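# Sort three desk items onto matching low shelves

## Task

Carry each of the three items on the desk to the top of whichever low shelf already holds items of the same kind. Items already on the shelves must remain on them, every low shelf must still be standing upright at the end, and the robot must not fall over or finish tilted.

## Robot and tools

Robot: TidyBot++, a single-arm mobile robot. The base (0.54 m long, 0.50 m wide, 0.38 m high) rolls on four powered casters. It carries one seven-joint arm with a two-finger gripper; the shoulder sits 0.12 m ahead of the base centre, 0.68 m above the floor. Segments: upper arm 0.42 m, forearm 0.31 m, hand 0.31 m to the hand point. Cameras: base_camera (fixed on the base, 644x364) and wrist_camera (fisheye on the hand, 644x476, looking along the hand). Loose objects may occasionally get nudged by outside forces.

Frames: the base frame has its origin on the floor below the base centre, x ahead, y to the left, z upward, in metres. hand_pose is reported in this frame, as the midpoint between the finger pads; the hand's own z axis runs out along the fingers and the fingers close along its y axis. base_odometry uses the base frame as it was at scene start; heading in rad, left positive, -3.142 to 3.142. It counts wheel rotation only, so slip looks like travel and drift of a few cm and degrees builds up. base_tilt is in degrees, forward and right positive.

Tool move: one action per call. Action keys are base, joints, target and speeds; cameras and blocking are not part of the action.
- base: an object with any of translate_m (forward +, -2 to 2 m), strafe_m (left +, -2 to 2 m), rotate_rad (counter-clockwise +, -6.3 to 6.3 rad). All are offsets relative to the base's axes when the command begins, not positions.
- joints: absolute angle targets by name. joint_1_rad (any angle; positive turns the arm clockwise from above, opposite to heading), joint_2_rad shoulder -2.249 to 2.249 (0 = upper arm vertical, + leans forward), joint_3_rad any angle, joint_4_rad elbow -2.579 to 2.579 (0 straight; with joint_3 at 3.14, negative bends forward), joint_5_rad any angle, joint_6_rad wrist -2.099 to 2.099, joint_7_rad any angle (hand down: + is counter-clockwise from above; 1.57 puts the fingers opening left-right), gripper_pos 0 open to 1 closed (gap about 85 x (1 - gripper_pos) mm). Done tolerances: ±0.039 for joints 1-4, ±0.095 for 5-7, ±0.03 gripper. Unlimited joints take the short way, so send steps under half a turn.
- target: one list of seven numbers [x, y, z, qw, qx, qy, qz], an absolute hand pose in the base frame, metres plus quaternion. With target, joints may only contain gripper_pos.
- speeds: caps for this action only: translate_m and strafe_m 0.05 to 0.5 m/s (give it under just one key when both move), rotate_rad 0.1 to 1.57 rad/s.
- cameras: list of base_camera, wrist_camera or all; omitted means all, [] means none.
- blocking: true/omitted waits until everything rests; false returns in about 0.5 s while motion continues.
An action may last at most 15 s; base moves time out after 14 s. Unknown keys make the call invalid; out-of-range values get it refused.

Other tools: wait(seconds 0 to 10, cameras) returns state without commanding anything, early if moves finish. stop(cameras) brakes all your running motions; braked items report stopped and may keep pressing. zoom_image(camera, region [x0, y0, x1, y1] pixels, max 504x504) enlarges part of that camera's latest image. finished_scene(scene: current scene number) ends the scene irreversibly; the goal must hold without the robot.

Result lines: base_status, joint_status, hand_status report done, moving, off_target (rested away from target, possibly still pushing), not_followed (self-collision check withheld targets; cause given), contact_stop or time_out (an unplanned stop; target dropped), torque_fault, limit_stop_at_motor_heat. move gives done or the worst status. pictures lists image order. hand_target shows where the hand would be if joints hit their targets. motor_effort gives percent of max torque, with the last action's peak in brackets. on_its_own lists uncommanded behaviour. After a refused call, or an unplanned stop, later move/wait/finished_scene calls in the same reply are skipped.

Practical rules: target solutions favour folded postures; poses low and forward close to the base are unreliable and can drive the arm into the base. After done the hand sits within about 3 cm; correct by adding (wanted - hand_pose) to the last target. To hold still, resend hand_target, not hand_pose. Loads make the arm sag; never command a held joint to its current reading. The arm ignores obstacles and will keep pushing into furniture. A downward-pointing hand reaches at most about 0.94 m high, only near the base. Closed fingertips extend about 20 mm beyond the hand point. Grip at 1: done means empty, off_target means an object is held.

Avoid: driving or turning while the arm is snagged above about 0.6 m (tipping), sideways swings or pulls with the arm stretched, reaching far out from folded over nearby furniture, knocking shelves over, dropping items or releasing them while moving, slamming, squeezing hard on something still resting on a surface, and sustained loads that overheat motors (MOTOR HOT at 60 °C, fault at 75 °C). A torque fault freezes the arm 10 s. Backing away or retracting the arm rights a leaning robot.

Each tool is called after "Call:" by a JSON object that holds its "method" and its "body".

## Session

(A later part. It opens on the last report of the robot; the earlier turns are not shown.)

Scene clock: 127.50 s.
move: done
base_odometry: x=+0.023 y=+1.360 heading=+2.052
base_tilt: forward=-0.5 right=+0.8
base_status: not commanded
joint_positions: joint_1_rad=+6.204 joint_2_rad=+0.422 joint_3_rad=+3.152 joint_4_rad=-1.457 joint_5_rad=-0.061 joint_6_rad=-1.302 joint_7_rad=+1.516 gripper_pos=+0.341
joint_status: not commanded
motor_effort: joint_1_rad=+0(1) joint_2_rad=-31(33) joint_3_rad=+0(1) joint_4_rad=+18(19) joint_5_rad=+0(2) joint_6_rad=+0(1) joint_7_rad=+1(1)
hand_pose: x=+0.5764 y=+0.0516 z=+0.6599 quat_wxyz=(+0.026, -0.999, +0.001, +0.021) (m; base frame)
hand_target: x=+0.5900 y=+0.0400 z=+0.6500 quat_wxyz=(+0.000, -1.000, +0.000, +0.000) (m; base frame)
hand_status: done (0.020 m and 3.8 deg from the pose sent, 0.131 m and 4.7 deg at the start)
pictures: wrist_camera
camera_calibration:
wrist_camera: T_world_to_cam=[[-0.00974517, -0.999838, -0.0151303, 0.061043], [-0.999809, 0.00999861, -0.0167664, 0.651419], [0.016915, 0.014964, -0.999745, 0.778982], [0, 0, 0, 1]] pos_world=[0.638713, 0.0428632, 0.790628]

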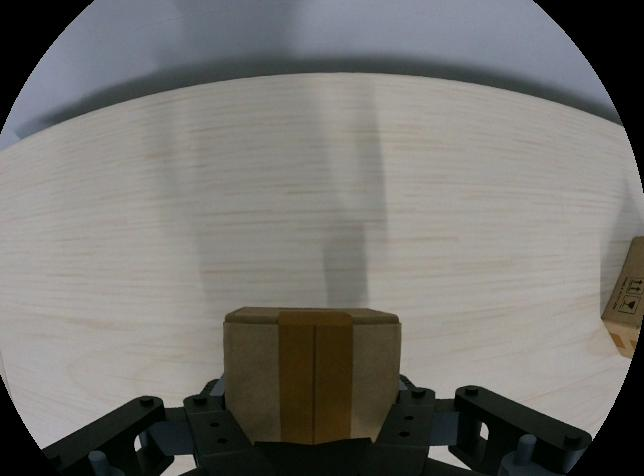

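Call:
{"method": "move", "body": {"target": [0.59, 0.04, 0.633, 0, 1, 0, 0], "cameras": []}}

Call:
{"method": "move", "body": {"target": [0.59, 0.04, 0.626, 0, 1, 0, 0], "cameras": []}}

Call:
{"method": "move", "body": {"target": [0.59, 0.04, 0.620, 0, 1, 0, 0], "cameras": []}}

Call:
{"method": "move", "body": {"target": [0.59, 0.04, 0.614, 0, 1, 0, 0], "cameras": ["wrist_camera"]}}

Scene clock: 128.63 s.
move: done
base_odometry: x=+0.023 y=+1.360 heading=+2.052
base_tilt: forward=-0.5 right=+0.8
base_status: not commanded
joint_positions: joint_1_rad=+6.204 joint_2_rad=+0.433 joint_3_rad=+3.152 joint_4_rad=-1.493 joint_5_rad=-0.061 joint_6_rad=-1.248 joint_7_rad=+1.516 gripper_pos=+0.341
joint_status: not commanded
motor_effort: joint_1_rad=+0(1) joint_2_rad=-31(33) joint_3_rad=+0(0) joint_4_rad=+17(18) joint_5_rad=+0(1) joint_6_rad=+0(1) joint_7_rad=+1(1)
hand_pose: x=+0.5779 y=+0.0514 z=+0.6438 quat_wxyz=(+0.026, -1.000, +0.003, +0.018) (m; base frame)
hand_target: x=+0.5900 y=+0.0400 z=+0.6330 quat_wxyz=(+0.000, -1.000, +0.000, +0.000) (m; base frame)
hand_status: done (0.020 m and 3.6 deg from the pose sent, 0.032 m and 3.8 deg at the start)
pictures: none
No camera images: "cameras" was empty.

Scene clock: 129.20 s.
move: done
base_odometry: x=+0.023 y=+1.360 heading=+2.052
base_tilt: forward=-0.5 right=+0.8
base_status: not commanded
joint_positions: joint_1_rad=+6.204 joint_2_rad=+0.436 joint_3_rad=+3.152 joint_4_rad=-1.506 joint_5_rad=-0.061 joint_6_rad=-1.228 joint_7_rad=+1.516 gripper_pos=+0.341
joint_status: not commanded
motor_effort: joint_1_rad=-1(1) joint_2_rad=-31(33) joint_3_rad=+0(0) joint_4_rad=+17(18) joint_5_rad=+0(1) joint_6_rad=+0(1) joint_7_rad=+1(1)
hand_pose: x=+0.5786 y=+0.0513 z=+0.6385 quat_wxyz=(+0.025, -1.000, +0.003, +0.016) (m; base frame)
hand_target: x=+0.5900 y=+0.0400 z=+0.6260 quat_wxyz=(+0.000, -1.000, +0.000, +0.000) (m; base frame)
hand_status: done (0.020 m and 3.5 deg from the pose sent, 0.024 m and 3.6 deg at the start)
pictures: none
No camera images: "cameras" was empty.

Scene clock: 129.90 s.
move: done
base_odometry: x=+0.023 y=+1.360 heading=+2.052
base_tilt: forward=-0.5 right=+0.7
base_status: not commanded
joint_positions: joint_1_rad=+6.204 joint_2_rad=+0.436 joint_3_rad=+3.152 joint_4_rad=-1.513 joint_5_rad=-0.061 joint_6_rad=-1.214 joint_7_rad=+1.516 gripper_pos=+0.341
joint_status: not commanded
motor_effort: joint_1_rad=+0(1) joint_2_rad=-26(32) joint_3_rad=+1(1) joint_4_rad=+14(17) joint_5_rad=+0(1) joint_6_rad=+1(1) joint_7_rad=+1(1)
hand_pose: x=+0.5802 y=+0.0513 z=+0.6365 quat_wxyz=(+0.026, -1.000, +0.004, +0.012) (m; base frame)
hand_target: x=+0.5900 y=+0.0400 z=+0.6200 quat_wxyz=(+0.000, -1.000, +0.000, +0.000) (m; base frame)
hand_status: done (0.022 m and 3.3 deg from the pose sent, 0.024 m and 3.5 deg at the start)
pictures: none
No camera images: "cameras" was empty.

Scene clock: 130.43 s.
move: done
base_odometry: x=+0.023 y=+1.360 heading=+2.052
base_tilt: forward=-0.5 right=+0.7
base_status: not commanded
joint_positions: joint_1_rad=+6.204 joint_2_rad=+0.435 joint_3_rad=+3.152 joint_4_rad=-1.514 joint_5_rad=-0.061 joint_6_rad=-1.203 joint_7_rad=+1.516 gripper_pos=+0.341
joint_status: not commanded
motor_effort: joint_1_rad=+0(1) joint_2_rad=-24(26) joint_3_rad=+0(1) joint_4_rad=+14(15) joint_5_rad=-1(1) joint_6_rad=+1(2) joint_7_rad=+1(1)
hand_pose: x=+0.5831 y=+0.0514 z=+0.6361 quat_wxyz=(+0.026, -1.000, +0.004, +0.007) (m; base frame)
hand_target: x=+0.5900 y=+0.0400 z=+0.6140 quat_wxyz=(+0.000, -1.000, +0.000, +0.000) (m; base frame)
hand_status: done (0.026 m and 3.1 deg from the pose sent, 0.027 m and 3.3 deg at the start)
pictures: wrist_camera
camera_calibration:
wrist_camera: T_world_to_cam=[[-0.0148221, -0.999774, -0.0152667, 0.0635936], [-0.998862, 0.0154974, -0.0451031, 0.674846], [0.0453295, 0.0145808, -0.998866, 0.737972], [0, 0, 0, 1]] pos_world=[0.641569, 0.0423607, 0.768543]

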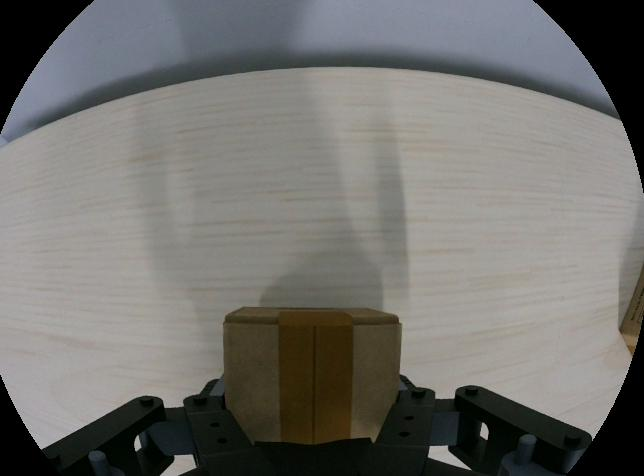

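Call:
{"method": "move", "body": {"target": [0.59, 0.04, 0.622, 0, 1, 0, 0], "cameras": []}}

Call:
{"method": "move", "body": {"joints": {"gripper_pos": 0.1}, "cameras": ["wrist_camera"]}}

Call:
{"method": "move", "body": {"target": [0.57, 0.04, 0.82, 0, 1, 0, 0], "cameras": ["wrist_camera"]}}

Call:
{"method": "move", "body": {"joints": {"joint_1_rad":0,"joint_2_rad": -0.35, "joint_3_rad":3.14,"joint_4_rad": -1.5,"joint_5_rad":0, "joint_6_rad": -1.2,"joint_7_rad":1.57, "gripper_pos":0}, "base": {"translate_m": -0.4}, "cameras": ["wrist_camera"]}}

Call:
{"method": "move", "body": {"base": {"rotate_rad": 1.661}, "cameras": []}}

Call:
{"method": "move", "body": {"base": {"translate_m": 1.6, "strafe_m":1.17}, "cameras": ["wrist_camera"]}}

Scene clock: 136.13 s.
move: done
base_odometry: x=+0.023 y=+1.360 heading=+2.052
base_tilt: forward=-0.5 right=+0.8
base_status: not commanded
joint_positions: joint_1_rad=+6.204 joint_2_rad=+0.435 joint_3_rad=+3.152 joint_4_rad=-1.514 joint_5_rad=-0.061 joint_6_rad=-1.202 joint_7_rad=+1.516 gripper_pos=+0.341
joint_status: not commanded
motor_effort: joint_1_rad=+0(1) joint_2_rad=-27(27) joint_3_rad=+0(0) joint_4_rad=+15(15) joint_5_rad=-1(1) joint_6_rad=+1(1) joint_7_rad=+1(1)
hand_pose: x=+0.5833 y=+0.0514 z=+0.6364 quat_wxyz=(+0.026, -1.000, +0.004, +0.007) (m; base frame)
hand_target: x=+0.5900 y=+0.0400 z=+0.6220 quat_wxyz=(+0.000, -1.000, +0.000, +0.000) (m; base frame)
hand_status: done (0.020 m and 3.1 deg from the pose sent, 0.019 m and 3.1 deg at the start)
pictures: none
No camera images: "cameras" was empty.

Scene clock: 137.07 s.
move: done
base_odometry: x=+0.023 y=+1.360 heading=+2.052
base_tilt: forward=-0.5 right=+0.8
base_status: not commanded
joint_positions: joint_1_rad=+6.204 joint_2_rad=+0.443 joint_3_rad=+3.152 joint_4_rad=-1.515 joint_5_rad=-0.061 joint_6_rad=-1.202 joint_7_rad=+1.516 gripper_pos=+0.100
joint_status: all done
motor_effort: joint_1_rad=+0(1) joint_2_rad=-31(32) joint_3_rad=+0(0) joint_4_rad=+17(17) joint_5_rad=+0(1) joint_6_rad=+0(1) joint_7_rad=+1(1)
hand_pose: x=+0.5826 y=+0.0514 z=+0.6326 quat_wxyz=(+0.025, -1.000, +0.004, +0.011) (m; base frame)
hand_target: x=+0.5900 y=+0.0400 z=+0.6220 quat_wxyz=(+0.000, -1.000, +0.000, +0.000) (m; base frame)
hand_status: not commanded
pictures: wrist_camera
camera_calibration:
wrist_camera: T_world_to_cam=[[-0.0149514, -0.999782, -0.0145539, 0.0630804], [-0.999176, 0.0154885, -0.0375168, 0.669673], [0.0377341, 0.013981, -0.99919, 0.739098], [0, 0, 0, 1]] pos_world=[0.642175, 0.0423612, 0.764542]

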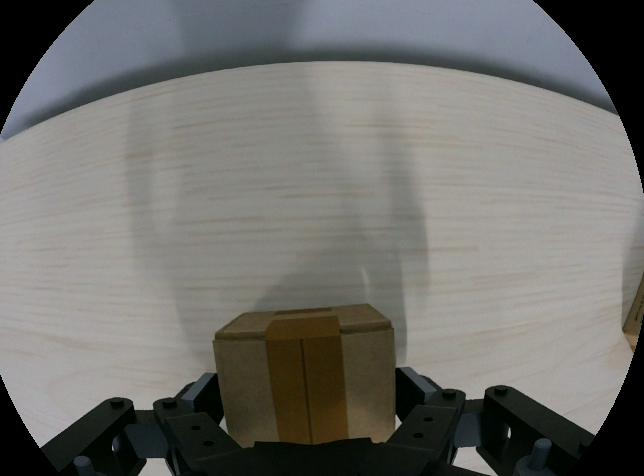

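Scene clock: 139.10 s.
move: done
base_odometry: x=+0.023 y=+1.360 heading=+2.052
base_tilt: forward=-0.5 right=+0.8
base_status: not commanded
joint_positions: joint_1_rad=+6.201 joint_2_rad=+0.356 joint_3_rad=+3.152 joint_4_rad=-1.062 joint_5_rad=-0.061 joint_6_rad=-1.677 joint_7_rad=+1.516 gripper_pos=+0.100
joint_status: not commanded
motor_effort: joint_1_rad=+1(1) joint_2_rad=-29(34) joint_3_rad=+0(1) joint_4_rad=+18(19) joint_5_rad=-1(1) joint_6_rad=+0(1) joint_7_rad=+1(1)
hand_pose: x=+0.5880 y=+0.0548 z=+0.8135 quat_wxyz=(+0.030, -0.999, -0.013, -0.021) (m; base frame)
hand_target: x=+0.5700 y=+0.0400 z=+0.8200 quat_wxyz=(+0.000, -1.000, +0.000, +0.000) (m; base frame)
hand_status: done (0.024 m and 4.4 deg from the pose sent, 0.188 m and 3.2 deg at the start)
pictures: wrist_camera
camera_calibration:
wrist_camera: T_world_to_cam=[[0.0176259, -0.999572, -0.0233653, 0.0572566], [-0.994658, -0.0151524, -0.102111, 0.73332], [0.101713, 0.0250403, -0.994499, 0.877552], [0, 0, 0, 1]] pos_world=[0.639135, 0.0463695, 0.948942]

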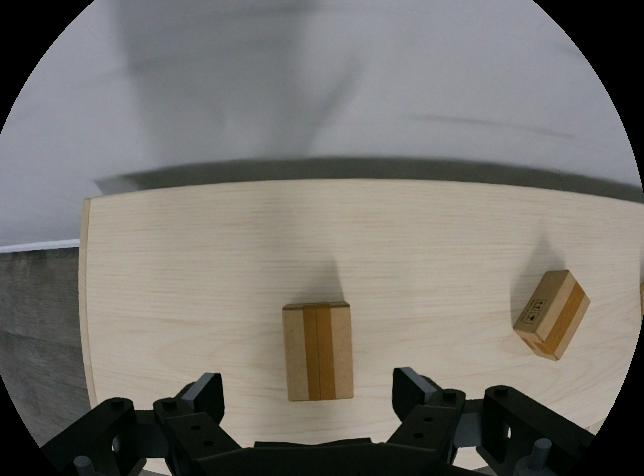

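Scene clock: 141.43 s.
move: done
base_odometry: x=+0.208 y=+1.006 heading=+2.052
base_tilt: forward=-0.5 right=+0.8
base_status: done
joint_positions: joint_1_rad=+6.268 joint_2_rad=-0.355 joint_3_rad=+3.152 joint_4_rad=-1.476 joint_5_rad=-0.060 joint_6_rad=-1.267 joint_7_rad=+1.517 gripper_pos=+0.000
joint_status: all done
motor_effort: joint_1_rad=+0(3) joint_2_rad=-6(34) joint_3_rad=+1(2) joint_4_rad=+20(21) joint_5_rad=-1(2) joint_6_rad=+6(8) joint_7_rad=+1(2)
hand_pose: x=+0.4689 y=+0.0199 z=+0.9867 quat_wxyz=(+0.042, -0.929, +0.021, -0.367) (m; base frame)
hand_target: x=+0.4831 y=+0.0021 z=+0.9867 quat_wxyz=(+0.000, -0.923, +0.000, -0.386) (m; base frame)
hand_status: not commanded
pictures: wrist_camera
camera_calibration:
wrist_camera: T_world_to_cam=[[-0.0378686, -0.996653, -0.072447, 0.102878], [-0.687998, 0.078583, -0.721446, 1.09747], [0.724724, 0.0225233, -0.688671, 0.468916], [0, 0, 0, 1]] pos_world=[0.419117, 0.00572949, 1.12215]

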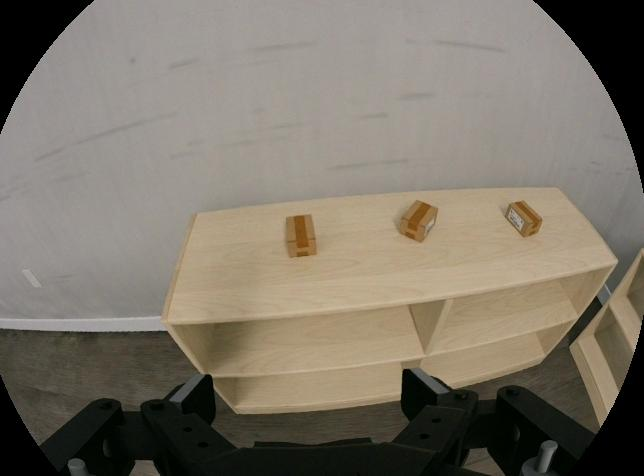

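Scene clock: 143.80 s.
move: done
base_odometry: x=+0.208 y=+1.006 heading=-2.571
base_tilt: forward=-0.5 right=+0.8
base_status: done
joint_positions: joint_1_rad=+6.273 joint_2_rad=-0.355 joint_3_rad=+3.150 joint_4_rad=-1.477 joint_5_rad=-0.059 joint_6_rad=-1.261 joint_7_rad=+1.517 gripper_pos=+0.000
joint_status: not commanded
motor_effort: joint_1_rad=+1(2) joint_2_rad=-6(8) joint_3_rad=+1(2) joint_4_rad=+20(21) joint_5_rad=+0(2) joint_6_rad=+6(6) joint_7_rad=+1(1)
hand_pose: x=+0.4701 y=+0.0190 z=+0.9874 quat_wxyz=(+0.041, -0.928, +0.022, -0.369) (m; base frame)
hand_target: x=+0.4831 y=+0.0021 z=+0.9867 quat_wxyz=(+0.000, -0.923, +0.000, -0.386) (m; base frame)
hand_status: not commanded
pictures: none
No camera images: "cameras" was empty.

Scene clock: 148.93 s.
move: done
base_odometry: x=-0.507 y=-0.843 heading=-2.570
base_tilt: forward=-0.5 right=+0.8
base_status: done
joint_positions: joint_1_rad=+6.273 joint_2_rad=-0.353 joint_3_rad=+3.150 joint_4_rad=-1.478 joint_5_rad=-0.059 joint_6_rad=-1.260 joint_7_rad=+1.517 gripper_pos=+0.000
joint_status: not commanded
motor_effort: joint_1_rad=+0(1) joint_2_rad=-7(9) joint_3_rad=+1(3) joint_4_rad=+20(21) joint_5_rad=+0(2) joint_6_rad=+6(7) joint_7_rad=+1(1)
hand_pose: x=+0.4706 y=+0.0189 z=+0.9863 quat_wxyz=(+0.041, -0.929, +0.022, -0.368) (m; base frame)
hand_target: x=+0.4831 y=+0.0021 z=+0.9867 quat_wxyz=(+0.000, -0.923, +0.000, -0.386) (m; base frame)
hand_status: not commanded
pictures: wrist_camera
camera_calibration:
wrist_camera: T_world_to_cam=[[-0.0410314, -0.996625, -0.0710939, 0.102114], [-0.686064, 0.079831, -0.723148, 1.09921], [0.726383, 0.0191032, -0.687024, 0.465198], [0, 0, 0, 1]] pos_world=[0.420403, 0.00513188, 1.12175]

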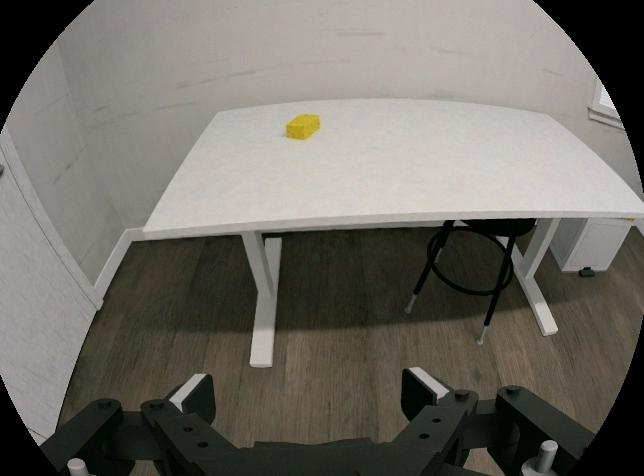

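Call:
{"method": "zoom_image", "body": {"camera": "wrist_camera", "region": [260, 90, 350, 160]}}

Call:
{"method": "move", "body": {"base": {"translate_m": 0.61, "strafe_m":0.02}, "speeds": {"translate_m": 0.3}, "cameras": []}}

Call:
{"method": "move", "body": {"target": [0.74, 0.0, 0.92, 0, 0.966, 0, 0.259], "cameras": ["wrist_camera"]}}

Scaled by 5.600.

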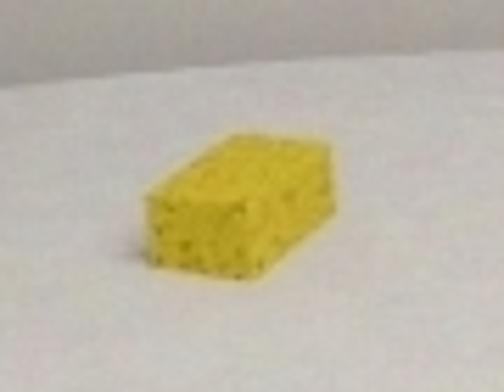

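Scene clock: 152.83 s.
move: done
base_odometry: x=-1.009 y=-1.190 heading=-2.570
base_tilt: forward=-0.5 right=+0.7
base_status: done
joint_positions: joint_1_rad=+6.273 joint_2_rad=-0.349 joint_3_rad=+3.150 joint_4_rad=-1.479 joint_5_rad=-0.059 joint_6_rad=-1.259 joint_7_rad=+1.517 gripper_pos=+0.000
joint_status: not commanded
motor_effort: joint_1_rad=+0(1) joint_2_rad=-6(10) joint_3_rad=+1(2) joint_4_rad=+20(21) joint_5_rad=+0(1) joint_6_rad=+6(7) joint_7_rad=+1(1)
hand_pose: x=+0.4718 y=+0.0189 z=+0.9849 quat_wxyz=(+0.041, -0.929, +0.022, -0.367) (m; base frame)
hand_target: x=+0.4831 y=+0.0021 z=+0.9867 quat_wxyz=(+0.000, -0.923, +0.000, -0.386) (m; base frame)
hand_status: not commanded
pictures: none
No camera images: "cameras" was empty.

Scene clock: 154.90 s.
move: done
base_odometry: x=-1.009 y=-1.190 heading=-2.570
base_tilt: forward=-0.5 right=+0.8
base_status: not commanded
joint_positions: joint_1_rad=+6.273 joint_2_rad=+0.424 joint_3_rad=+3.158 joint_4_rad=-0.736 joint_5_rad=-0.059 joint_6_rad=-1.395 joint_7_rad=+1.529 gripper_pos=+0.000
joint_status: not commanded
motor_effort: joint_1_rad=+1(1) joint_2_rad=-32(35) joint_3_rad=+0(2) joint_4_rad=+20(21) joint_5_rad=+0(1) joint_6_rad=+5(7) joint_7_rad=+1(1)
hand_pose: x=+0.7526 y=+0.0180 z=+0.9317 quat_wxyz=(+0.031, -0.957, +0.018, -0.288) (m; base frame)
hand_target: x=+0.7400 y=+0.0000 z=+0.9200 quat_wxyz=(+0.000, -0.966, +0.000, -0.259) (m; base frame)
hand_status: done (0.025 m and 5.4 deg from the pose sent, 0.277 m and 14.1 deg at the start)
pictures: wrist_camera
camera_calibration:
wrist_camera: T_world_to_cam=[[-0.0424486, -0.998121, -0.0441879, 0.0850014], [-0.798894, 0.0604687, -0.598424, 1.22222], [0.599972, 0.00989919, -0.79996, 0.423288], [0, 0, 0, 1]] pos_world=[0.726072, 0.00674541, 1.07378]

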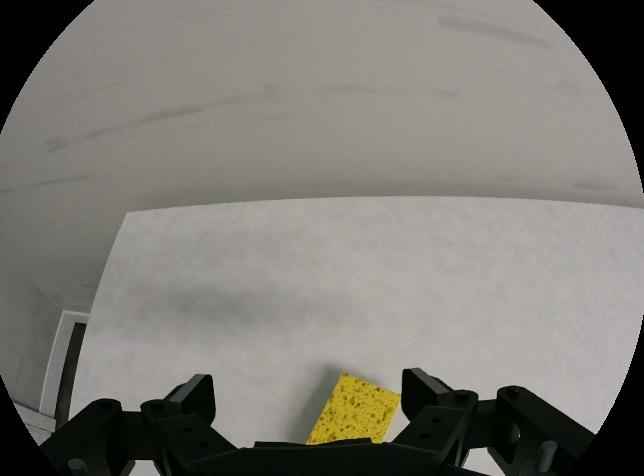

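Call:
{"method": "move", "body": {"target": [0.66, -0.02, 0.86, 0, 0.975, -0.223, 0], "cameras": ["wrist_camera"]}}

Scene clock: 157.53 s.
move: off_target
base_odometry: x=-1.009 y=-1.190 heading=-2.570
base_tilt: forward=-0.5 right=+0.8
base_status: not commanded
joint_positions: joint_1_rad=+6.296 joint_2_rad=+0.714 joint_3_rad=+3.205 joint_4_rad=-0.258 joint_5_rad=-0.059 joint_6_rad=-2.043 joint_7_rad=+1.229 gripper_pos=+0.000
joint_status: not commanded
motor_effort: joint_1_rad=+0(1) joint_2_rad=-38(40) joint_3_rad=+0(1) joint_4_rad=+16(20) joint_5_rad=+0(1) joint_6_rad=+1(5) joint_7_rad=+1(1)
hand_pose: x=+0.6942 y=-0.0098 z=+0.8679 quat_wxyz=(+0.013, -0.981, +0.184, -0.062) (m; base frame)
hand_target: x=+0.6783 y=-0.0210 z=+0.8605 quat_wxyz=(+0.005, -0.974, +0.223, -0.029) (m; base frame)
hand_status: off_target (0.037 m and 8.6 deg from the pose sent, 0.123 m and 40.9 deg at the start; a joint's target at an end of its range on 42 of 42 steps)
pictures: wrist_camera
camera_calibration:
wrist_camera: T_world_to_cam=[[-0.37006, -0.928899, -0.014184, 0.253948], [-0.913533, 0.366629, -0.176181, 0.855259], [0.168855, -0.0522401, -0.984256, 0.866163], [0, 0, 0, 1]] pos_world=[0.729028, -0.0324221, 1.00681]

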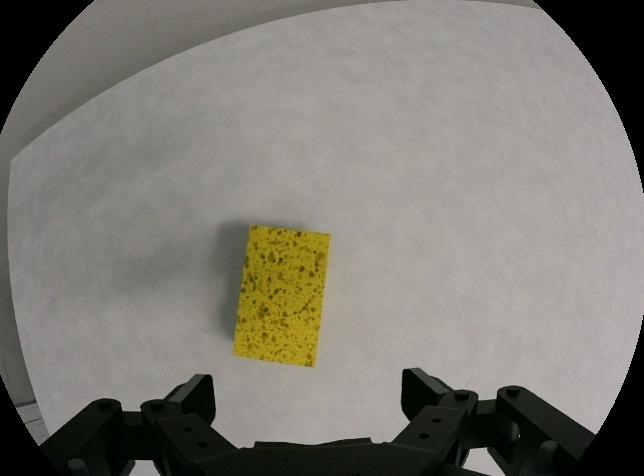

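Call:
{"method": "move", "body": {"target": [0.745, -0.013, 0.83, 0.042, 0.9555, -0.238, 0.1684], "cameras": ["wrist_camera"]}}

Scene clock: 160.43 s.
move: done
base_odometry: x=-1.009 y=-1.190 heading=-2.570
base_tilt: forward=-0.5 right=+0.8
base_status: not commanded
joint_positions: joint_1_rad=+6.161 joint_2_rad=+0.602 joint_3_rad=+3.297 joint_4_rad=-0.679 joint_5_rad=-0.005 joint_6_rad=-1.621 joint_7_rad=+1.146 gripper_pos=+0.000
joint_status: not commanded
motor_effort: joint_1_rad=+1(1) joint_2_rad=-37(40) joint_3_rad=+1(2) joint_4_rad=+18(19) joint_5_rad=+2(2) joint_6_rad=+2(3) joint_7_rad=+1(1)
hand_pose: x=+0.7332 y=+0.0112 z=+0.8177 quat_wxyz=(-0.015, -0.970, +0.206, -0.128) (m; base frame)
hand_target: x=+0.7450 y=-0.0130 z=+0.8300 quat_wxyz=(-0.042, -0.956, +0.238, -0.168) (m; base frame)
hand_status: done (0.030 m and 6.9 deg from the pose sent, 0.063 m and 15.3 deg at the start)
pictures: wrist_camera
camera_calibration:
wrist_camera: T_world_to_cam=[[-0.41916, -0.907872, 0.00860085, 0.304261], [-0.863929, 0.395923, -0.311242, 0.948028], [0.279163, -0.137891, -0.950292, 0.703665], [0, 0, 0, 1]] pos_world=[0.750126, -0.00208769, 0.961137]

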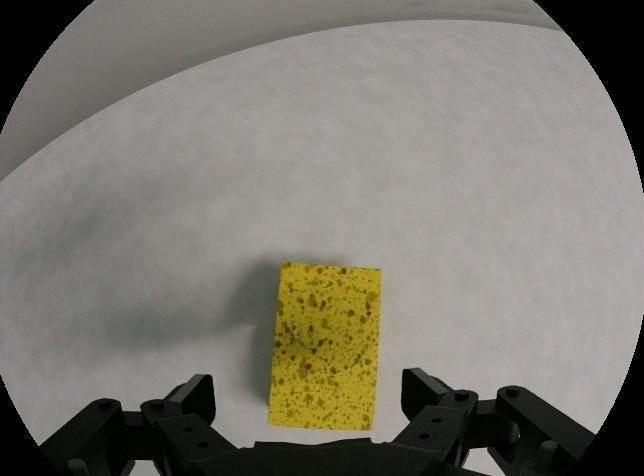

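Call:
{"method": "move", "body": {"target": [0.763, -0.034, 0.79, 0.042, 0.9555, -0.238, 0.1684], "cameras": ["wrist_camera"]}}

Scene clock: 161.87 s.
move: done
base_odometry: x=-1.009 y=-1.190 heading=-2.570
base_tilt: forward=-0.5 right=+0.8
base_status: not commanded
joint_positions: joint_1_rad=+6.174 joint_2_rad=+0.605 joint_3_rad=+3.300 joint_4_rad=-0.769 joint_5_rad=-0.005 joint_6_rad=-1.503 joint_7_rad=+1.146 gripper_pos=+0.000
joint_status: not commanded
motor_effort: joint_1_rad=+0(1) joint_2_rad=-39(40) joint_3_rad=+2(2) joint_4_rad=+19(20) joint_5_rad=+1(2) joint_6_rad=+2(3) joint_7_rad=+1(1)
hand_pose: x=+0.7490 y=-0.0008 z=+0.7911 quat_wxyz=(-0.014, -0.967, +0.213, -0.140) (m; base frame)
hand_target: x=+0.7630 y=-0.0340 z=+0.7900 quat_wxyz=(-0.042, -0.956, +0.238, -0.168) (m; base frame)
hand_status: done (0.036 m and 5.5 deg from the pose sent, 0.061 m and 6.9 deg at the start)
pictures: wrist_camera
camera_calibration:
wrist_camera: T_world_to_cam=[[-0.431892, -0.901926, -0.000146013, 0.316797], [-0.850138, 0.407147, -0.33391, 0.965758], [0.301222, -0.144089, -0.942605, 0.649677], [0, 0, 0, 1]] pos_world=[0.762152, -0.0138671, 0.934911]

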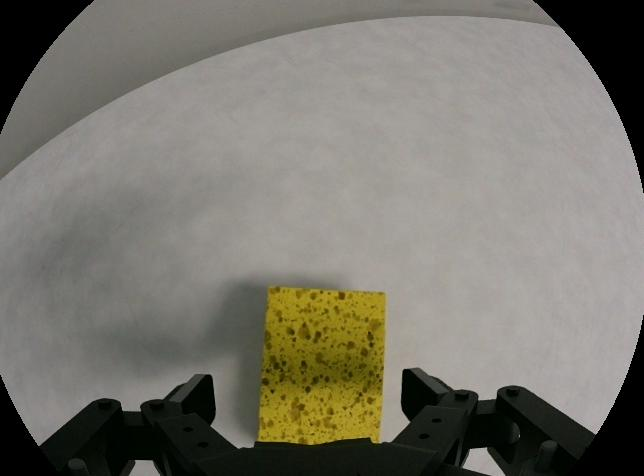

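Call:
{"method": "move", "body": {"target": [0.764, -0.044, 0.758, 0.042, 0.9555, -0.238, 0.1684], "cameras": ["wrist_camera"]}}

Scene clock: 163.40 s.
move: done
base_odometry: x=-1.009 y=-1.190 heading=-2.570
base_tilt: forward=-0.5 right=+0.8
base_status: not commanded
joint_positions: joint_1_rad=+6.179 joint_2_rad=+0.605 joint_3_rad=+3.301 joint_4_rad=-0.889 joint_5_rad=-0.005 joint_6_rad=-1.392 joint_7_rad=+1.146 gripper_pos=+0.000
joint_status: not commanded
motor_effort: joint_1_rad=+0(1) joint_2_rad=-39(40) joint_3_rad=+2(2) joint_4_rad=+19(20) joint_5_rad=+1(2) joint_6_rad=+3(3) joint_7_rad=+1(1)
hand_pose: x=+0.7516 y=-0.0078 z=+0.7531 quat_wxyz=(-0.016, -0.967, +0.216, -0.136) (m; base frame)
hand_target: x=+0.7640 y=-0.0440 z=+0.7580 quat_wxyz=(-0.042, -0.956, +0.238, -0.168) (m; base frame)
hand_status: done (0.039 m and 5.5 deg from the pose sent, 0.056 m and 5.5 deg at the start)
pictures: wrist_camera
camera_calibration:
wrist_camera: T_world_to_cam=[[-0.438266, -0.898836, 0.00407773, 0.31319], [-0.850142, 0.413041, -0.326582, 0.952699], [0.29186, -0.146597, -0.94516, 0.621024], [0, 0, 0, 1]] pos_world=[0.765938, -0.020957, 0.896825]

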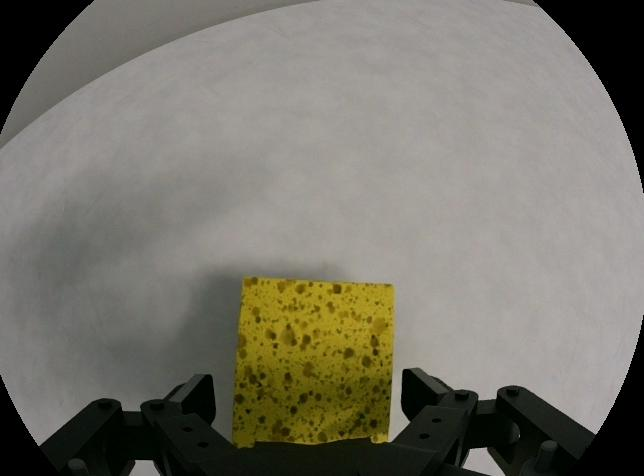

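Call:
{"method": "move", "body": {"target": [0.764, -0.047, 0.749, 0.042, 0.9555, -0.238, 0.1684], "cameras": []}}

Call:
{"method": "move", "body": {"joints": {"gripper_pos": 0.6}, "cameras": ["wrist_camera"]}}

Scene clock: 164.27 s.
move: done
base_odometry: x=-1.009 y=-1.190 heading=-2.570
base_tilt: forward=-0.5 right=+0.8
base_status: not commanded
joint_positions: joint_1_rad=+6.181 joint_2_rad=+0.605 joint_3_rad=+3.303 joint_4_rad=-0.921 joint_5_rad=-0.005 joint_6_rad=-1.358 joint_7_rad=+1.146 gripper_pos=+0.000
joint_status: not commanded
motor_effort: joint_1_rad=+0(1) joint_2_rad=-39(41) joint_3_rad=+2(2) joint_4_rad=+19(20) joint_5_rad=+1(2) joint_6_rad=+2(3) joint_7_rad=+1(1)
hand_pose: x=+0.7529 y=-0.0106 z=+0.7434 quat_wxyz=(-0.016, -0.966, +0.218, -0.137) (m; base frame)
hand_target: x=+0.7640 y=-0.0470 z=+0.7490 quat_wxyz=(-0.042, -0.956, +0.238, -0.168) (m; base frame)
hand_status: done (0.038 m and 5.3 deg from the pose sent, 0.041 m and 5.5 deg at the start)
pictures: none
No camera images: "cameras" was empty.

Scene clock: 165.13 s.
move: off_target
base_odometry: x=-1.009 y=-1.190 heading=-2.570
base_tilt: forward=-0.5 right=+0.8
base_status: not commanded
joint_positions: joint_1_rad=+6.181 joint_2_rad=+0.597 joint_3_rad=+3.303 joint_4_rad=-0.922 joint_5_rad=-0.005 joint_6_rad=-1.357 joint_7_rad=+1.146 gripper_pos=+0.363
joint_status: gripper_pos off_target (ended at +0.363, target +0.600)
motor_effort: joint_1_rad=+0(2) joint_2_rad=-38(39) joint_3_rad=+2(2) joint_4_rad=+19(20) joint_5_rad=+1(2) joint_6_rad=+2(3) joint_7_rad=+1(1)
hand_pose: x=+0.7522 y=-0.0110 z=+0.7476 quat_wxyz=(-0.015, -0.966, +0.218, -0.140) (m; base frame)
hand_target: x=+0.7640 y=-0.0470 z=+0.7490 quat_wxyz=(-0.042, -0.956, +0.238, -0.168) (m; base frame)
hand_status: not commanded
pictures: wrist_camera
camera_calibration:
wrist_camera: T_world_to_cam=[[-0.441536, -0.897243, 0.000296791, 0.315847], [-0.845676, 0.416049, -0.334268, 0.955186], [0.299796, -0.147842, -0.942478, 0.607143], [0, 0, 0, 1]] pos_world=[0.765216, -0.0242519, 0.891413]

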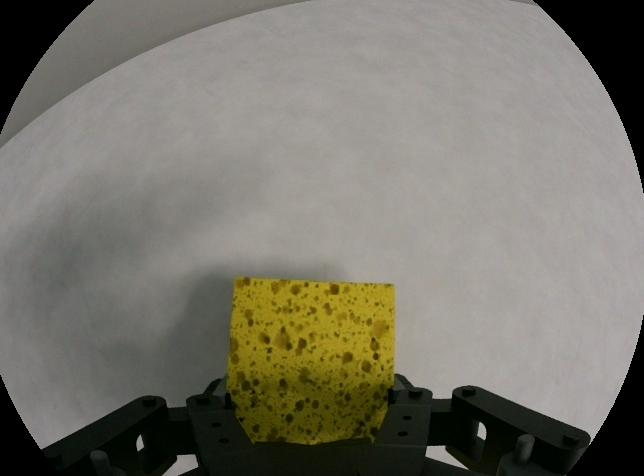

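Call:
{"method": "move", "body": {"joints": {"gripper_pos": 0.75}, "target": [0.75, -0.044, 0.80, 0.042, 0.9555, -0.238, 0.1684], "cameras": ["wrist_camera"]}}

Call:
{"method": "move", "body": {"target": [0.66, -0.02, 0.90, 0.042, 0.9555, -0.238, 0.1684], "cameras": ["wrist_camera"]}}

Scene clock: 177.80 s.
move: off_target
base_odometry: x=-1.009 y=-1.190 heading=-2.570
base_tilt: forward=-0.5 right=+0.8
base_status: not commanded
joint_positions: joint_1_rad=+6.183 joint_2_rad=+0.579 joint_3_rad=+3.303 joint_4_rad=-0.828 joint_5_rad=-0.005 joint_6_rad=-1.391 joint_7_rad=+1.146 gripper_pos=+0.363
joint_status: gripper_pos off_target (ended at +0.363, target +0.750)
motor_effort: joint_1_rad=+0(1) joint_2_rad=-38(40) joint_3_rad=+2(2) joint_4_rad=+20(21) joint_5_rad=+0(2) joint_6_rad=+3(3) joint_7_rad=+1(1)
hand_pose: x=+0.7654 y=-0.0099 z=+0.7943 quat_wxyz=(-0.006, -0.960, +0.217, -0.178) (m; base frame)
hand_target: x=+0.7500 y=-0.0440 z=+0.8000 quat_wxyz=(-0.042, -0.956, +0.238, -0.168) (m; base frame)
hand_status: done (0.038 m and 4.9 deg from the pose sent, 0.062 m and 5.1 deg at the start)
pictures: wrist_camera
camera_calibration:
wrist_camera: T_world_to_cam=[[-0.437085, -0.898776, -0.0340341, 0.346492], [-0.818253, 0.413065, -0.399799, 1.01246], [0.373388, -0.146897, -0.915971, 0.570029], [0, 0, 0, 1]] pos_world=[0.767053, -0.0230566, 0.938702]

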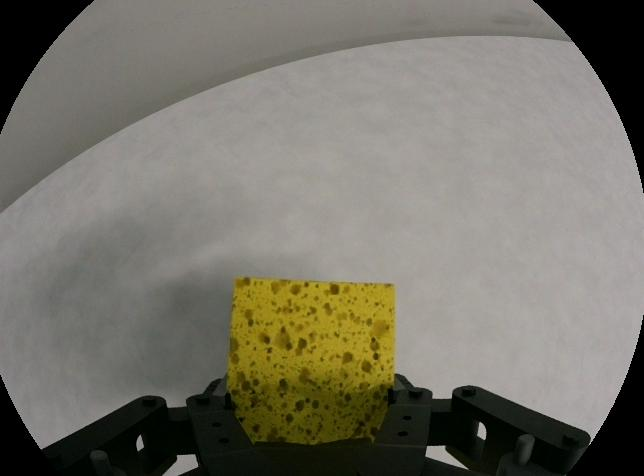

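Scene clock: 179.23 s.
move: done
base_odometry: x=-1.009 y=-1.190 heading=-2.570
base_tilt: forward=-0.5 right=+0.8
base_status: not commanded
joint_positions: joint_1_rad=+6.148 joint_2_rad=+0.376 joint_3_rad=+3.303 joint_4_rad=-0.799 joint_5_rad=+0.034 joint_6_rad=-1.593 joint_7_rad=+1.146 gripper_pos=+0.364
joint_status: not commanded
motor_effort: joint_1_rad=+0(2) joint_2_rad=-30(41) joint_3_rad=+1(2) joint_4_rad=+19(21) joint_5_rad=+1(2) joint_6_rad=+4(4) joint_7_rad=+1(1)
hand_pose: x=+0.6779 y=-0.0044 z=+0.9064 quat_wxyz=(-0.007, -0.958, +0.212, -0.193) (m; base frame)
hand_target: x=+0.6600 y=-0.0200 z=+0.9000 quat_wxyz=(-0.042, -0.956, +0.238, -0.168) (m; base frame)
hand_status: done (0.025 m and 5.8 deg from the pose sent, 0.150 m and 4.9 deg at the start)
pictures: wrist_camera
camera_calibration:
wrist_camera: T_world_to_cam=[[-0.428457, -0.902725, -0.0388815, 0.31554], [-0.809789, 0.402724, -0.426679, 1.00208], [0.400832, -0.151328, -0.903567, 0.676379], [0, 0, 0, 1]] pos_world=[0.675555, -0.0163612, 1.05099]

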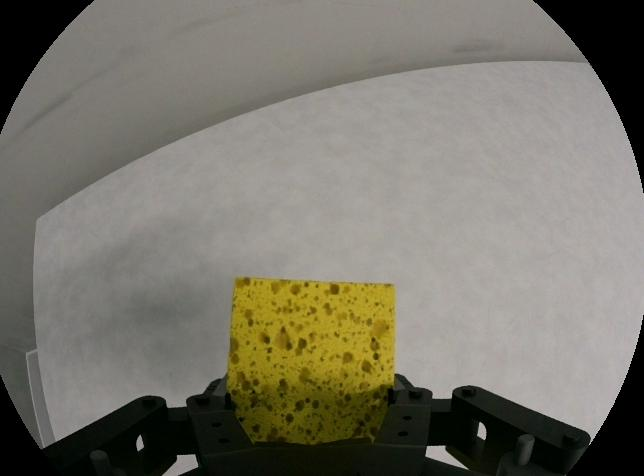

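Call:
{"method": "move", "body": {"base": {"translate_m": -0.6}, "cameras": []}}

Call:
{"method": "move", "body": {"joints": {"joint_1_rad":0,"joint_2_rad": -0.35, "joint_3_rad":3.14,"joint_4_rad": -1.5,"joint_5_rad":0, "joint_6_rad": -1.1,"joint_7_rad":1.57}, "base": {"rotate_rad": 3.087}, "cameras": []}}

Call:
{"method": "move", "body": {"base": {"translate_m": 0.99, "strafe_m":0.81}, "cameras": ["wrist_camera"]}}

Call:
{"method": "move", "body": {"base": {"translate_m": 0.97, "strafe_m":0.78}, "cameras": ["wrist_camera"]}}

Scene clock: 182.43 s.
move: done
base_odometry: x=-0.504 y=-0.865 heading=-2.570
base_tilt: forward=-0.5 right=+0.8
base_status: done
joint_positions: joint_1_rad=+6.145 joint_2_rad=+0.375 joint_3_rad=+3.303 joint_4_rad=-0.799 joint_5_rad=+0.039 joint_6_rad=-1.603 joint_7_rad=+1.146 gripper_pos=+0.364
joint_status: not commanded
motor_effort: joint_1_rad=+1(3) joint_2_rad=-31(34) joint_3_rad=+1(3) joint_4_rad=+19(20) joint_5_rad=+1(2) joint_6_rad=+2(4) joint_7_rad=+1(1)
hand_pose: x=+0.6746 y=-0.0040 z=+0.9063 quat_wxyz=(-0.009, -0.959, +0.211, -0.189) (m; base frame)
hand_target: x=+0.6600 y=-0.0200 z=+0.9000 quat_wxyz=(-0.042, -0.956, +0.238, -0.168) (m; base frame)
hand_status: not commanded
pictures: none
No camera images: "cameras" was empty.

Scene clock: 185.70 s.
move: done
base_odometry: x=-0.504 y=-0.865 heading=+0.516
base_tilt: forward=-0.5 right=+0.8
base_status: done
joint_positions: joint_1_rad=+6.270 joint_2_rad=-0.328 joint_3_rad=+3.156 joint_4_rad=-1.477 joint_5_rad=+0.041 joint_6_rad=-1.165 joint_7_rad=+1.515 gripper_pos=+0.364
joint_status: all done
motor_effort: joint_1_rad=+0(5) joint_2_rad=-6(32) joint_3_rad=+1(3) joint_4_rad=+21(22) joint_5_rad=+1(2) joint_6_rad=+7(7) joint_7_rad=+1(2)
hand_pose: x=+0.4996 y=-0.0119 z=+0.9983 quat_wxyz=(-0.007, -0.915, +0.027, -0.402) (m; base frame)
hand_target: x=+0.5038 y=+0.0021 z=+1.0099 quat_wxyz=(+0.000, -0.902, +0.000, -0.431) (m; base frame)
hand_status: not commanded
pictures: none
No camera images: "cameras" was empty.

Scene clock: 189.57 s.
move: done
base_odometry: x=-0.043 y=+0.328 heading=+0.517
base_tilt: forward=-0.5 right=+0.8
base_status: done
joint_positions: joint_1_rad=+6.272 joint_2_rad=-0.344 joint_3_rad=+3.154 joint_4_rad=-1.479 joint_5_rad=+0.041 joint_6_rad=-1.163 joint_7_rad=+1.516 gripper_pos=+0.364
joint_status: not commanded
motor_effort: joint_1_rad=+0(1) joint_2_rad=-7(10) joint_3_rad=+1(3) joint_4_rad=+21(21) joint_5_rad=+1(2) joint_6_rad=+6(8) joint_7_rad=+1(1)
hand_pose: x=+0.4947 y=-0.0119 z=+1.0043 quat_wxyz=(-0.007, -0.912, +0.027, -0.410) (m; base frame)
hand_target: x=+0.5038 y=+0.0021 z=+1.0099 quat_wxyz=(+0.000, -0.902, +0.000, -0.431) (m; base frame)
hand_status: not commanded
pictures: wrist_camera
camera_calibration:
wrist_camera: T_world_to_cam=[[-0.0864199, -0.996213, 0.00950284, 0.0152525], [-0.616141, 0.0459488, -0.786294, 1.15953], [0.78288, -0.0738066, -0.617779, 0.361996], [0, 0, 0, 1]] pos_world=[0.43235, -0.0113664, 1.13522]

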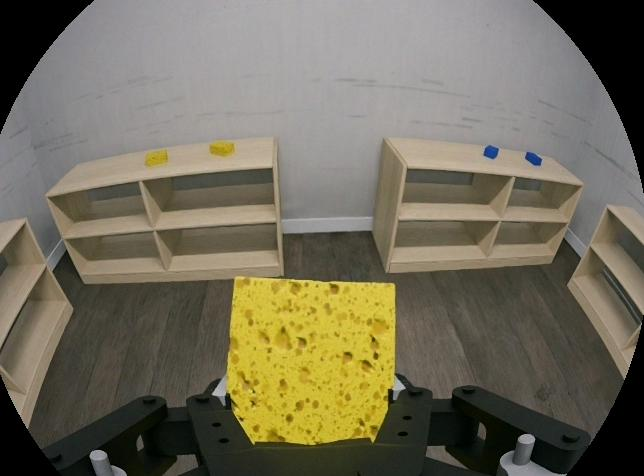

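Scene clock: 193.27 s.
move: done
base_odometry: x=+0.415 y=+1.485 heading=+0.518
base_tilt: forward=-0.5 right=+0.7
base_status: done
joint_positions: joint_1_rad=+6.272 joint_2_rad=-0.347 joint_3_rad=+3.154 joint_4_rad=-1.479 joint_5_rad=+0.041 joint_6_rad=-1.162 joint_7_rad=+1.516 gripper_pos=+0.364
joint_status: not commanded
motor_effort: joint_1_rad=+1(1) joint_2_rad=-6(9) joint_3_rad=+1(2) joint_4_rad=+21(21) joint_5_rad=+0(1) joint_6_rad=+7(8) joint_7_rad=+1(1)
hand_pose: x=+0.4940 y=-0.0119 z=+1.0051 quat_wxyz=(-0.007, -0.911, +0.027, -0.411) (m; base frame)
hand_target: x=+0.5038 y=+0.0021 z=+1.0099 quat_wxyz=(+0.000, -0.902, +0.000, -0.431) (m; base frame)
hand_status: not commanded
pictures: wrist_camera
camera_calibration:
wrist_camera: T_world_to_cam=[[-0.0865302, -0.996204, 0.00947863, 0.0152346], [-0.614072, 0.0458414, -0.787918, 1.16041], [0.784492, -0.0739992, -0.615708, 0.360163], [0, 0, 0, 1]] pos_world=[0.431347, -0.0113661, 1.13592]

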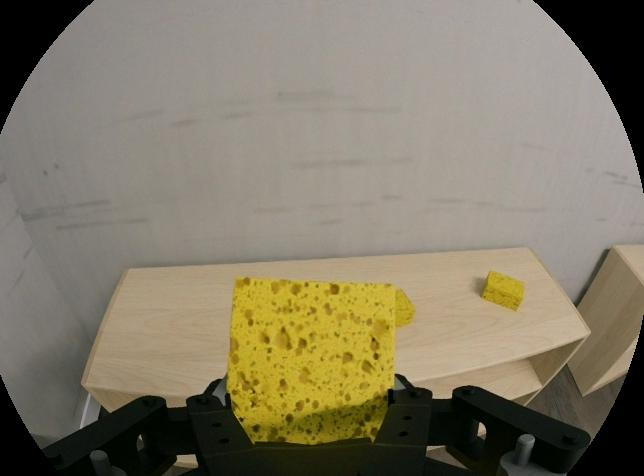

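Call:
{"method": "move", "body": {"base": {"translate_m": 0.30, "strafe_m":0.08}, "speeds": {"translate_m": 0.3}, "cameras": []}}

Call:
{"method": "move", "body": {"target": [0.60, 0.03, 0.78, 0, 0.985, 0, 0.1736], "cameras": ["wrist_camera"]}}

Call:
{"method": "move", "body": {"target": [0.60, 0.03, 0.67, 0, 0.985, 0, 0.1736], "cameras": ["wrist_camera"]}}

Scene clock: 195.77 s.
move: done
base_odometry: x=+0.636 y=+1.704 heading=+0.518
base_tilt: forward=-0.5 right=+0.8
base_status: done
joint_positions: joint_1_rad=+6.272 joint_2_rad=-0.347 joint_3_rad=+3.154 joint_4_rad=-1.480 joint_5_rad=+0.041 joint_6_rad=-1.160 joint_7_rad=+1.516 gripper_pos=+0.364
joint_status: not commanded
motor_effort: joint_1_rad=+0(1) joint_2_rad=-7(10) joint_3_rad=+1(2) joint_4_rad=+21(21) joint_5_rad=+0(2) joint_6_rad=+6(8) joint_7_rad=+1(1)
hand_pose: x=+0.4943 y=-0.0119 z=+1.0050 quat_wxyz=(-0.007, -0.911, +0.027, -0.412) (m; base frame)
hand_target: x=+0.5038 y=+0.0021 z=+1.0099 quat_wxyz=(+0.000, -0.902, +0.000, -0.431) (m; base frame)
hand_status: not commanded
pictures: none
No camera images: "cameras" was empty.

Scene clock: 197.47 s.
move: done
base_odometry: x=+0.636 y=+1.704 heading=+0.518
base_tilt: forward=-0.5 right=+0.8
base_status: not commanded
joint_positions: joint_1_rad=+6.220 joint_2_rad=+0.141 joint_3_rad=+3.154 joint_4_rad=-1.486 joint_5_rad=+0.041 joint_6_rad=-1.160 joint_7_rad=+1.516 gripper_pos=+0.364
joint_status: not commanded
motor_effort: joint_1_rad=+0(1) joint_2_rad=-23(26) joint_3_rad=+1(1) joint_4_rad=+20(21) joint_5_rad=+1(1) joint_6_rad=+2(7) joint_7_rad=+1(1)
hand_pose: x=+0.6000 y=+0.0143 z=+0.7892 quat_wxyz=(-0.011, -0.984, -0.003, -0.177) (m; base frame)
hand_target: x=+0.6000 y=+0.0300 z=+0.7800 quat_wxyz=(+0.000, -0.985, +0.000, -0.174) (m; base frame)
hand_status: done (0.018 m and 1.4 deg from the pose sent, 0.252 m and 28.8 deg at the start)
pictures: wrist_camera
camera_calibration:
wrist_camera: T_world_to_cam=[[-0.0184661, -0.998354, 0.0542963, -0.0236022], [-0.914735, -0.00505366, -0.404023, 0.932453], [0.403632, -0.0571274, -0.913136, 0.609009], [0, 0, 0, 1]] pos_world=[0.606695, 0.01594, 0.934122]

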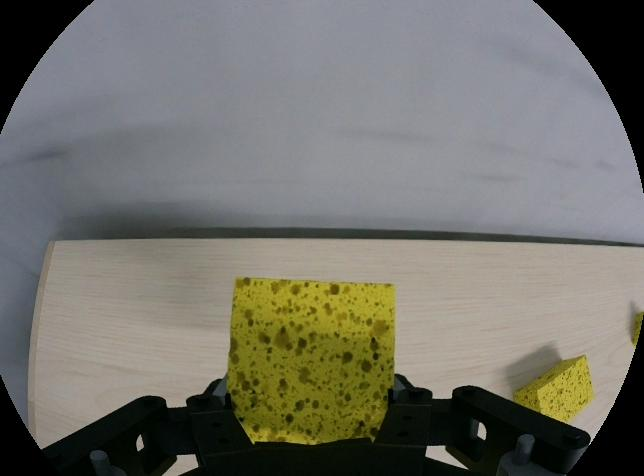

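Scene clock: 199.13 s.
move: done
base_odometry: x=+0.636 y=+1.704 heading=+0.518
base_tilt: forward=-0.5 right=+0.8
base_status: not commanded
joint_positions: joint_1_rad=+6.214 joint_2_rad=+0.202 joint_3_rad=+3.154 joint_4_rad=-1.765 joint_5_rad=+0.041 joint_6_rad=-0.862 joint_7_rad=+1.516 gripper_pos=+0.364
joint_status: not commanded
motor_effort: joint_1_rad=+0(1) joint_2_rad=-24(26) joint_3_rad=+1(1) joint_4_rad=+18(20) joint_5_rad=+1(1) joint_6_rad=+2(4) joint_7_rad=+1(1)
hand_pose: x=+0.5891 y=+0.0187 z=+0.6768 quat_wxyz=(-0.010, -0.988, -0.012, -0.157) (m; base frame)
hand_target: x=+0.6000 y=+0.0300 z=+0.6700 quat_wxyz=(+0.000, -0.985, +0.000, -0.174) (m; base frame)
hand_status: done (0.017 m and 2.6 deg from the pose sent, 0.120 m and 1.4 deg at the start)
pictures: wrist_camera
camera_calibration:
wrist_camera: T_world_to_cam=[[0.00223135, -0.99849, 0.0548898, -0.0259126], [-0.930668, -0.0221555, -0.365194, 0.860482], [0.365858, -0.0502693, -0.929312, 0.544114], [0, 0, 0, 1]] pos_world=[0.601812, 0.0205432, 0.821316]

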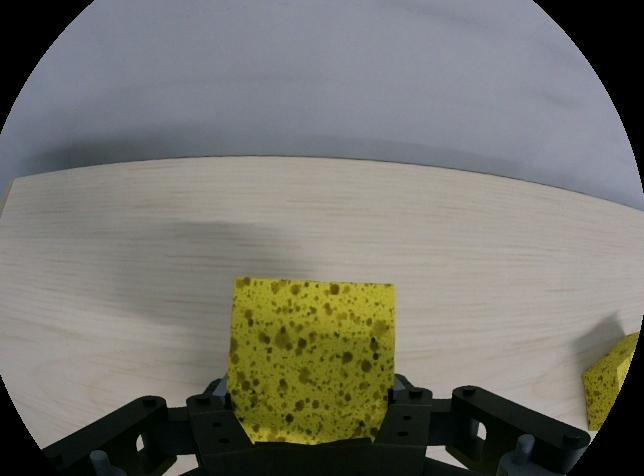

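Call:
{"method": "move", "body": {"target": [0.60, 0.06, 0.65, 0, 0.985, 0, 0.1736], "cameras": []}}

Call:
{"method": "move", "body": {"target": [0.60, 0.06, 0.638, 0, 0.985, 0, 0.1736], "cameras": []}}

Call:
{"method": "move", "body": {"target": [0.60, 0.06, 0.632, 0, 0.985, 0, 0.1736], "cameras": []}}

Call:
{"method": "move", "body": {"target": [0.60, 0.06, 0.626, 0, 0.985, 0, 0.1736], "cameras": ["wrist_camera"]}}

Scene clock: 200.50 s.
move: done
base_odometry: x=+0.636 y=+1.704 heading=+0.518
base_tilt: forward=-0.5 right=+0.8
base_status: not commanded
joint_positions: joint_1_rad=+6.125 joint_2_rad=+0.228 joint_3_rad=+3.154 joint_4_rad=-1.794 joint_5_rad=+0.041 joint_6_rad=-0.803 joint_7_rad=+1.424 gripper_pos=+0.364
joint_status: not commanded
motor_effort: joint_1_rad=+0(2) joint_2_rad=-25(26) joint_3_rad=+1(2) joint_4_rad=+18(19) joint_5_rad=+0(1) joint_6_rad=+3(3) joint_7_rad=+1(1)
hand_pose: x=+0.5899 y=+0.0612 z=+0.6589 quat_wxyz=(+0.005, -0.987, -0.011, -0.158) (m; base frame)
hand_target: x=+0.6000 y=+0.0600 z=+0.6500 quat_wxyz=(+0.000, -0.985, +0.000, -0.174) (m; base frame)
hand_status: done (0.013 m and 2.3 deg from the pose sent, 0.050 m and 2.6 deg at the start)
pictures: none
No camera images: "cameras" was empty.

Scene clock: 201.20 s.
move: done
base_odometry: x=+0.636 y=+1.704 heading=+0.518
base_tilt: forward=-0.5 right=+0.7
base_status: not commanded
joint_positions: joint_1_rad=+6.125 joint_2_rad=+0.240 joint_3_rad=+3.154 joint_4_rad=-1.820 joint_5_rad=+0.041 joint_6_rad=-0.761 joint_7_rad=+1.423 gripper_pos=+0.364
joint_status: not commanded
motor_effort: joint_1_rad=+0(1) joint_2_rad=-26(26) joint_3_rad=+1(1) joint_4_rad=+18(19) joint_5_rad=+0(1) joint_6_rad=+3(3) joint_7_rad=+1(1)
hand_pose: x=+0.5909 y=+0.0618 z=+0.6472 quat_wxyz=(+0.006, -0.987, -0.012, -0.160) (m; base frame)
hand_target: x=+0.6000 y=+0.0600 z=+0.6380 quat_wxyz=(+0.000, -0.985, +0.000, -0.174) (m; base frame)
hand_status: done (0.013 m and 2.1 deg from the pose sent, 0.023 m and 2.3 deg at the start)
pictures: none
No camera images: "cameras" was empty.

Scene clock: 201.77 s.
move: done
base_odometry: x=+0.636 y=+1.704 heading=+0.518
base_tilt: forward=-0.5 right=+0.7
base_status: not commanded
joint_positions: joint_1_rad=+6.124 joint_2_rad=+0.246 joint_3_rad=+3.154 joint_4_rad=-1.831 joint_5_rad=+0.041 joint_6_rad=-0.742 joint_7_rad=+1.423 gripper_pos=+0.364
joint_status: not commanded
motor_effort: joint_1_rad=+0(1) joint_2_rad=-25(26) joint_3_rad=+1(1) joint_4_rad=+18(18) joint_5_rad=+0(1) joint_6_rad=+2(3) joint_7_rad=+1(1)
hand_pose: x=+0.5913 y=+0.0623 z=+0.6423 quat_wxyz=(+0.006, -0.987, -0.012, -0.161) (m; base frame)
hand_target: x=+0.6000 y=+0.0600 z=+0.6320 quat_wxyz=(+0.000, -0.985, +0.000, -0.174) (m; base frame)
hand_status: done (0.014 m and 2.1 deg from the pose sent, 0.018 m and 2.1 deg at the start)
pictures: none
No camera images: "cameras" was empty.

Scene clock: 202.33 s.
move: done
base_odometry: x=+0.636 y=+1.704 heading=+0.518
base_tilt: forward=-0.5 right=+0.8
base_status: not commanded
joint_positions: joint_1_rad=+6.123 joint_2_rad=+0.252 joint_3_rad=+3.154 joint_4_rad=-1.842 joint_5_rad=+0.041 joint_6_rad=-0.722 joint_7_rad=+1.422 gripper_pos=+0.364
joint_status: not commanded
motor_effort: joint_1_rad=+0(1) joint_2_rad=-24(25) joint_3_rad=+1(1) joint_4_rad=+17(18) joint_5_rad=+0(1) joint_6_rad=+3(3) joint_7_rad=+1(1)
hand_pose: x=+0.5917 y=+0.0634 z=+0.6371 quat_wxyz=(+0.007, -0.987, -0.013, -0.163) (m; base frame)
hand_target: x=+0.6000 y=+0.0600 z=+0.6260 quat_wxyz=(+0.000, -0.985, +0.000, -0.174) (m; base frame)
hand_status: done (0.014 m and 2.1 deg from the pose sent, 0.019 m and 2.1 deg at the start)
pictures: wrist_camera
camera_calibration:
wrist_camera: T_world_to_cam=[[0.00916517, -0.999704, 0.022553, 0.0374354], [-0.926222, -0.0169874, -0.376596, 0.853673], [0.376868, -0.0174376, -0.926103, 0.497847], [0, 0, 0, 1]] pos_world=[0.602725, 0.0606072, 0.781703]

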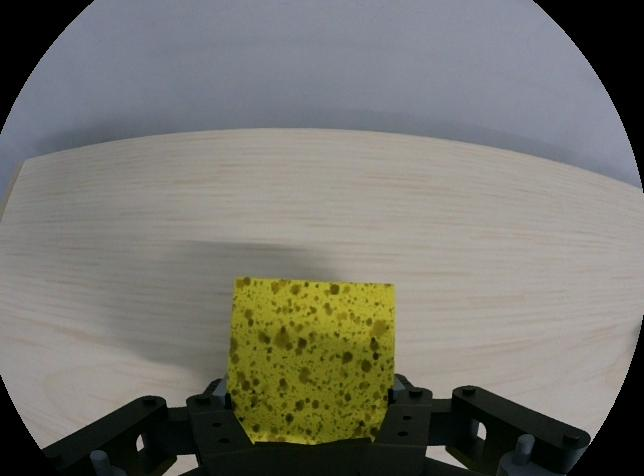

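Call:
{"method": "move", "body": {"target": [0.60, 0.06, 0.619, 0, 0.985, 0, 0.1736], "cameras": []}}

Call:
{"method": "move", "body": {"target": [0.60, 0.06, 0.612, 0, 0.985, 0, 0.1736], "cameras": ["wrist_camera"]}}

Scene clock: 203.13 s.
move: done
base_odometry: x=+0.636 y=+1.704 heading=+0.518
base_tilt: forward=-0.5 right=+0.7
base_status: not commanded
joint_positions: joint_1_rad=+6.121 joint_2_rad=+0.252 joint_3_rad=+3.155 joint_4_rad=-1.849 joint_5_rad=+0.041 joint_6_rad=-0.703 joint_7_rad=+1.422 gripper_pos=+0.364
joint_status: not commanded
motor_effort: joint_1_rad=+0(1) joint_2_rad=-20(24) joint_3_rad=+0(1) joint_4_rad=+15(17) joint_5_rad=+0(1) joint_6_rad=+3(4) joint_7_rad=+0(1)
hand_pose: x=+0.5944 y=+0.0646 z=+0.6369 quat_wxyz=(+0.008, -0.985, -0.014, -0.169) (m; base frame)
hand_target: x=+0.6000 y=+0.0600 z=+0.6190 quat_wxyz=(+0.000, -0.985, +0.000, -0.174) (m; base frame)
hand_status: done (0.019 m and 1.9 deg from the pose sent, 0.020 m and 2.1 deg at the start)
pictures: none
No camera images: "cameras" was empty.

Scene clock: 203.70 s.
move: off_target
base_odometry: x=+0.636 y=+1.704 heading=+0.518
base_tilt: forward=-0.5 right=+0.8
base_status: not commanded
joint_positions: joint_1_rad=+6.118 joint_2_rad=+0.252 joint_3_rad=+3.156 joint_4_rad=-1.854 joint_5_rad=+0.041 joint_6_rad=-0.682 joint_7_rad=+1.422 gripper_pos=+0.364
joint_status: not commanded
motor_effort: joint_1_rad=+0(1) joint_2_rad=-18(21) joint_3_rad=+1(1) joint_4_rad=+14(16) joint_5_rad=+0(1) joint_6_rad=+4(4) joint_7_rad=+1(1)
hand_pose: x=+0.5978 y=+0.0661 z=+0.6369 quat_wxyz=(+0.009, -0.984, -0.015, -0.176) (m; base frame)
hand_target: x=+0.6000 y=+0.0600 z=+0.6120 quat_wxyz=(+0.000, -0.985, +0.000, -0.174) (m; base frame)
hand_status: off_target (0.026 m and 2.0 deg from the pose sent, 0.026 m and 1.9 deg at the start)
pictures: wrist_camera
camera_calibration:
wrist_camera: T_world_to_cam=[[0.0128506, -0.999751, 0.0182213, 0.0405731], [-0.915214, -0.0191001, -0.402515, 0.869278], [0.402763, -0.0115038, -0.915232, 0.472596], [0, 0, 0, 1]] pos_world=[0.60471, 0.062603, 0.781692]

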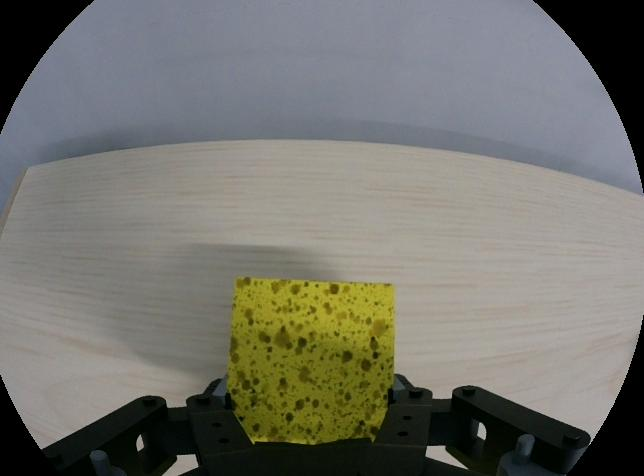

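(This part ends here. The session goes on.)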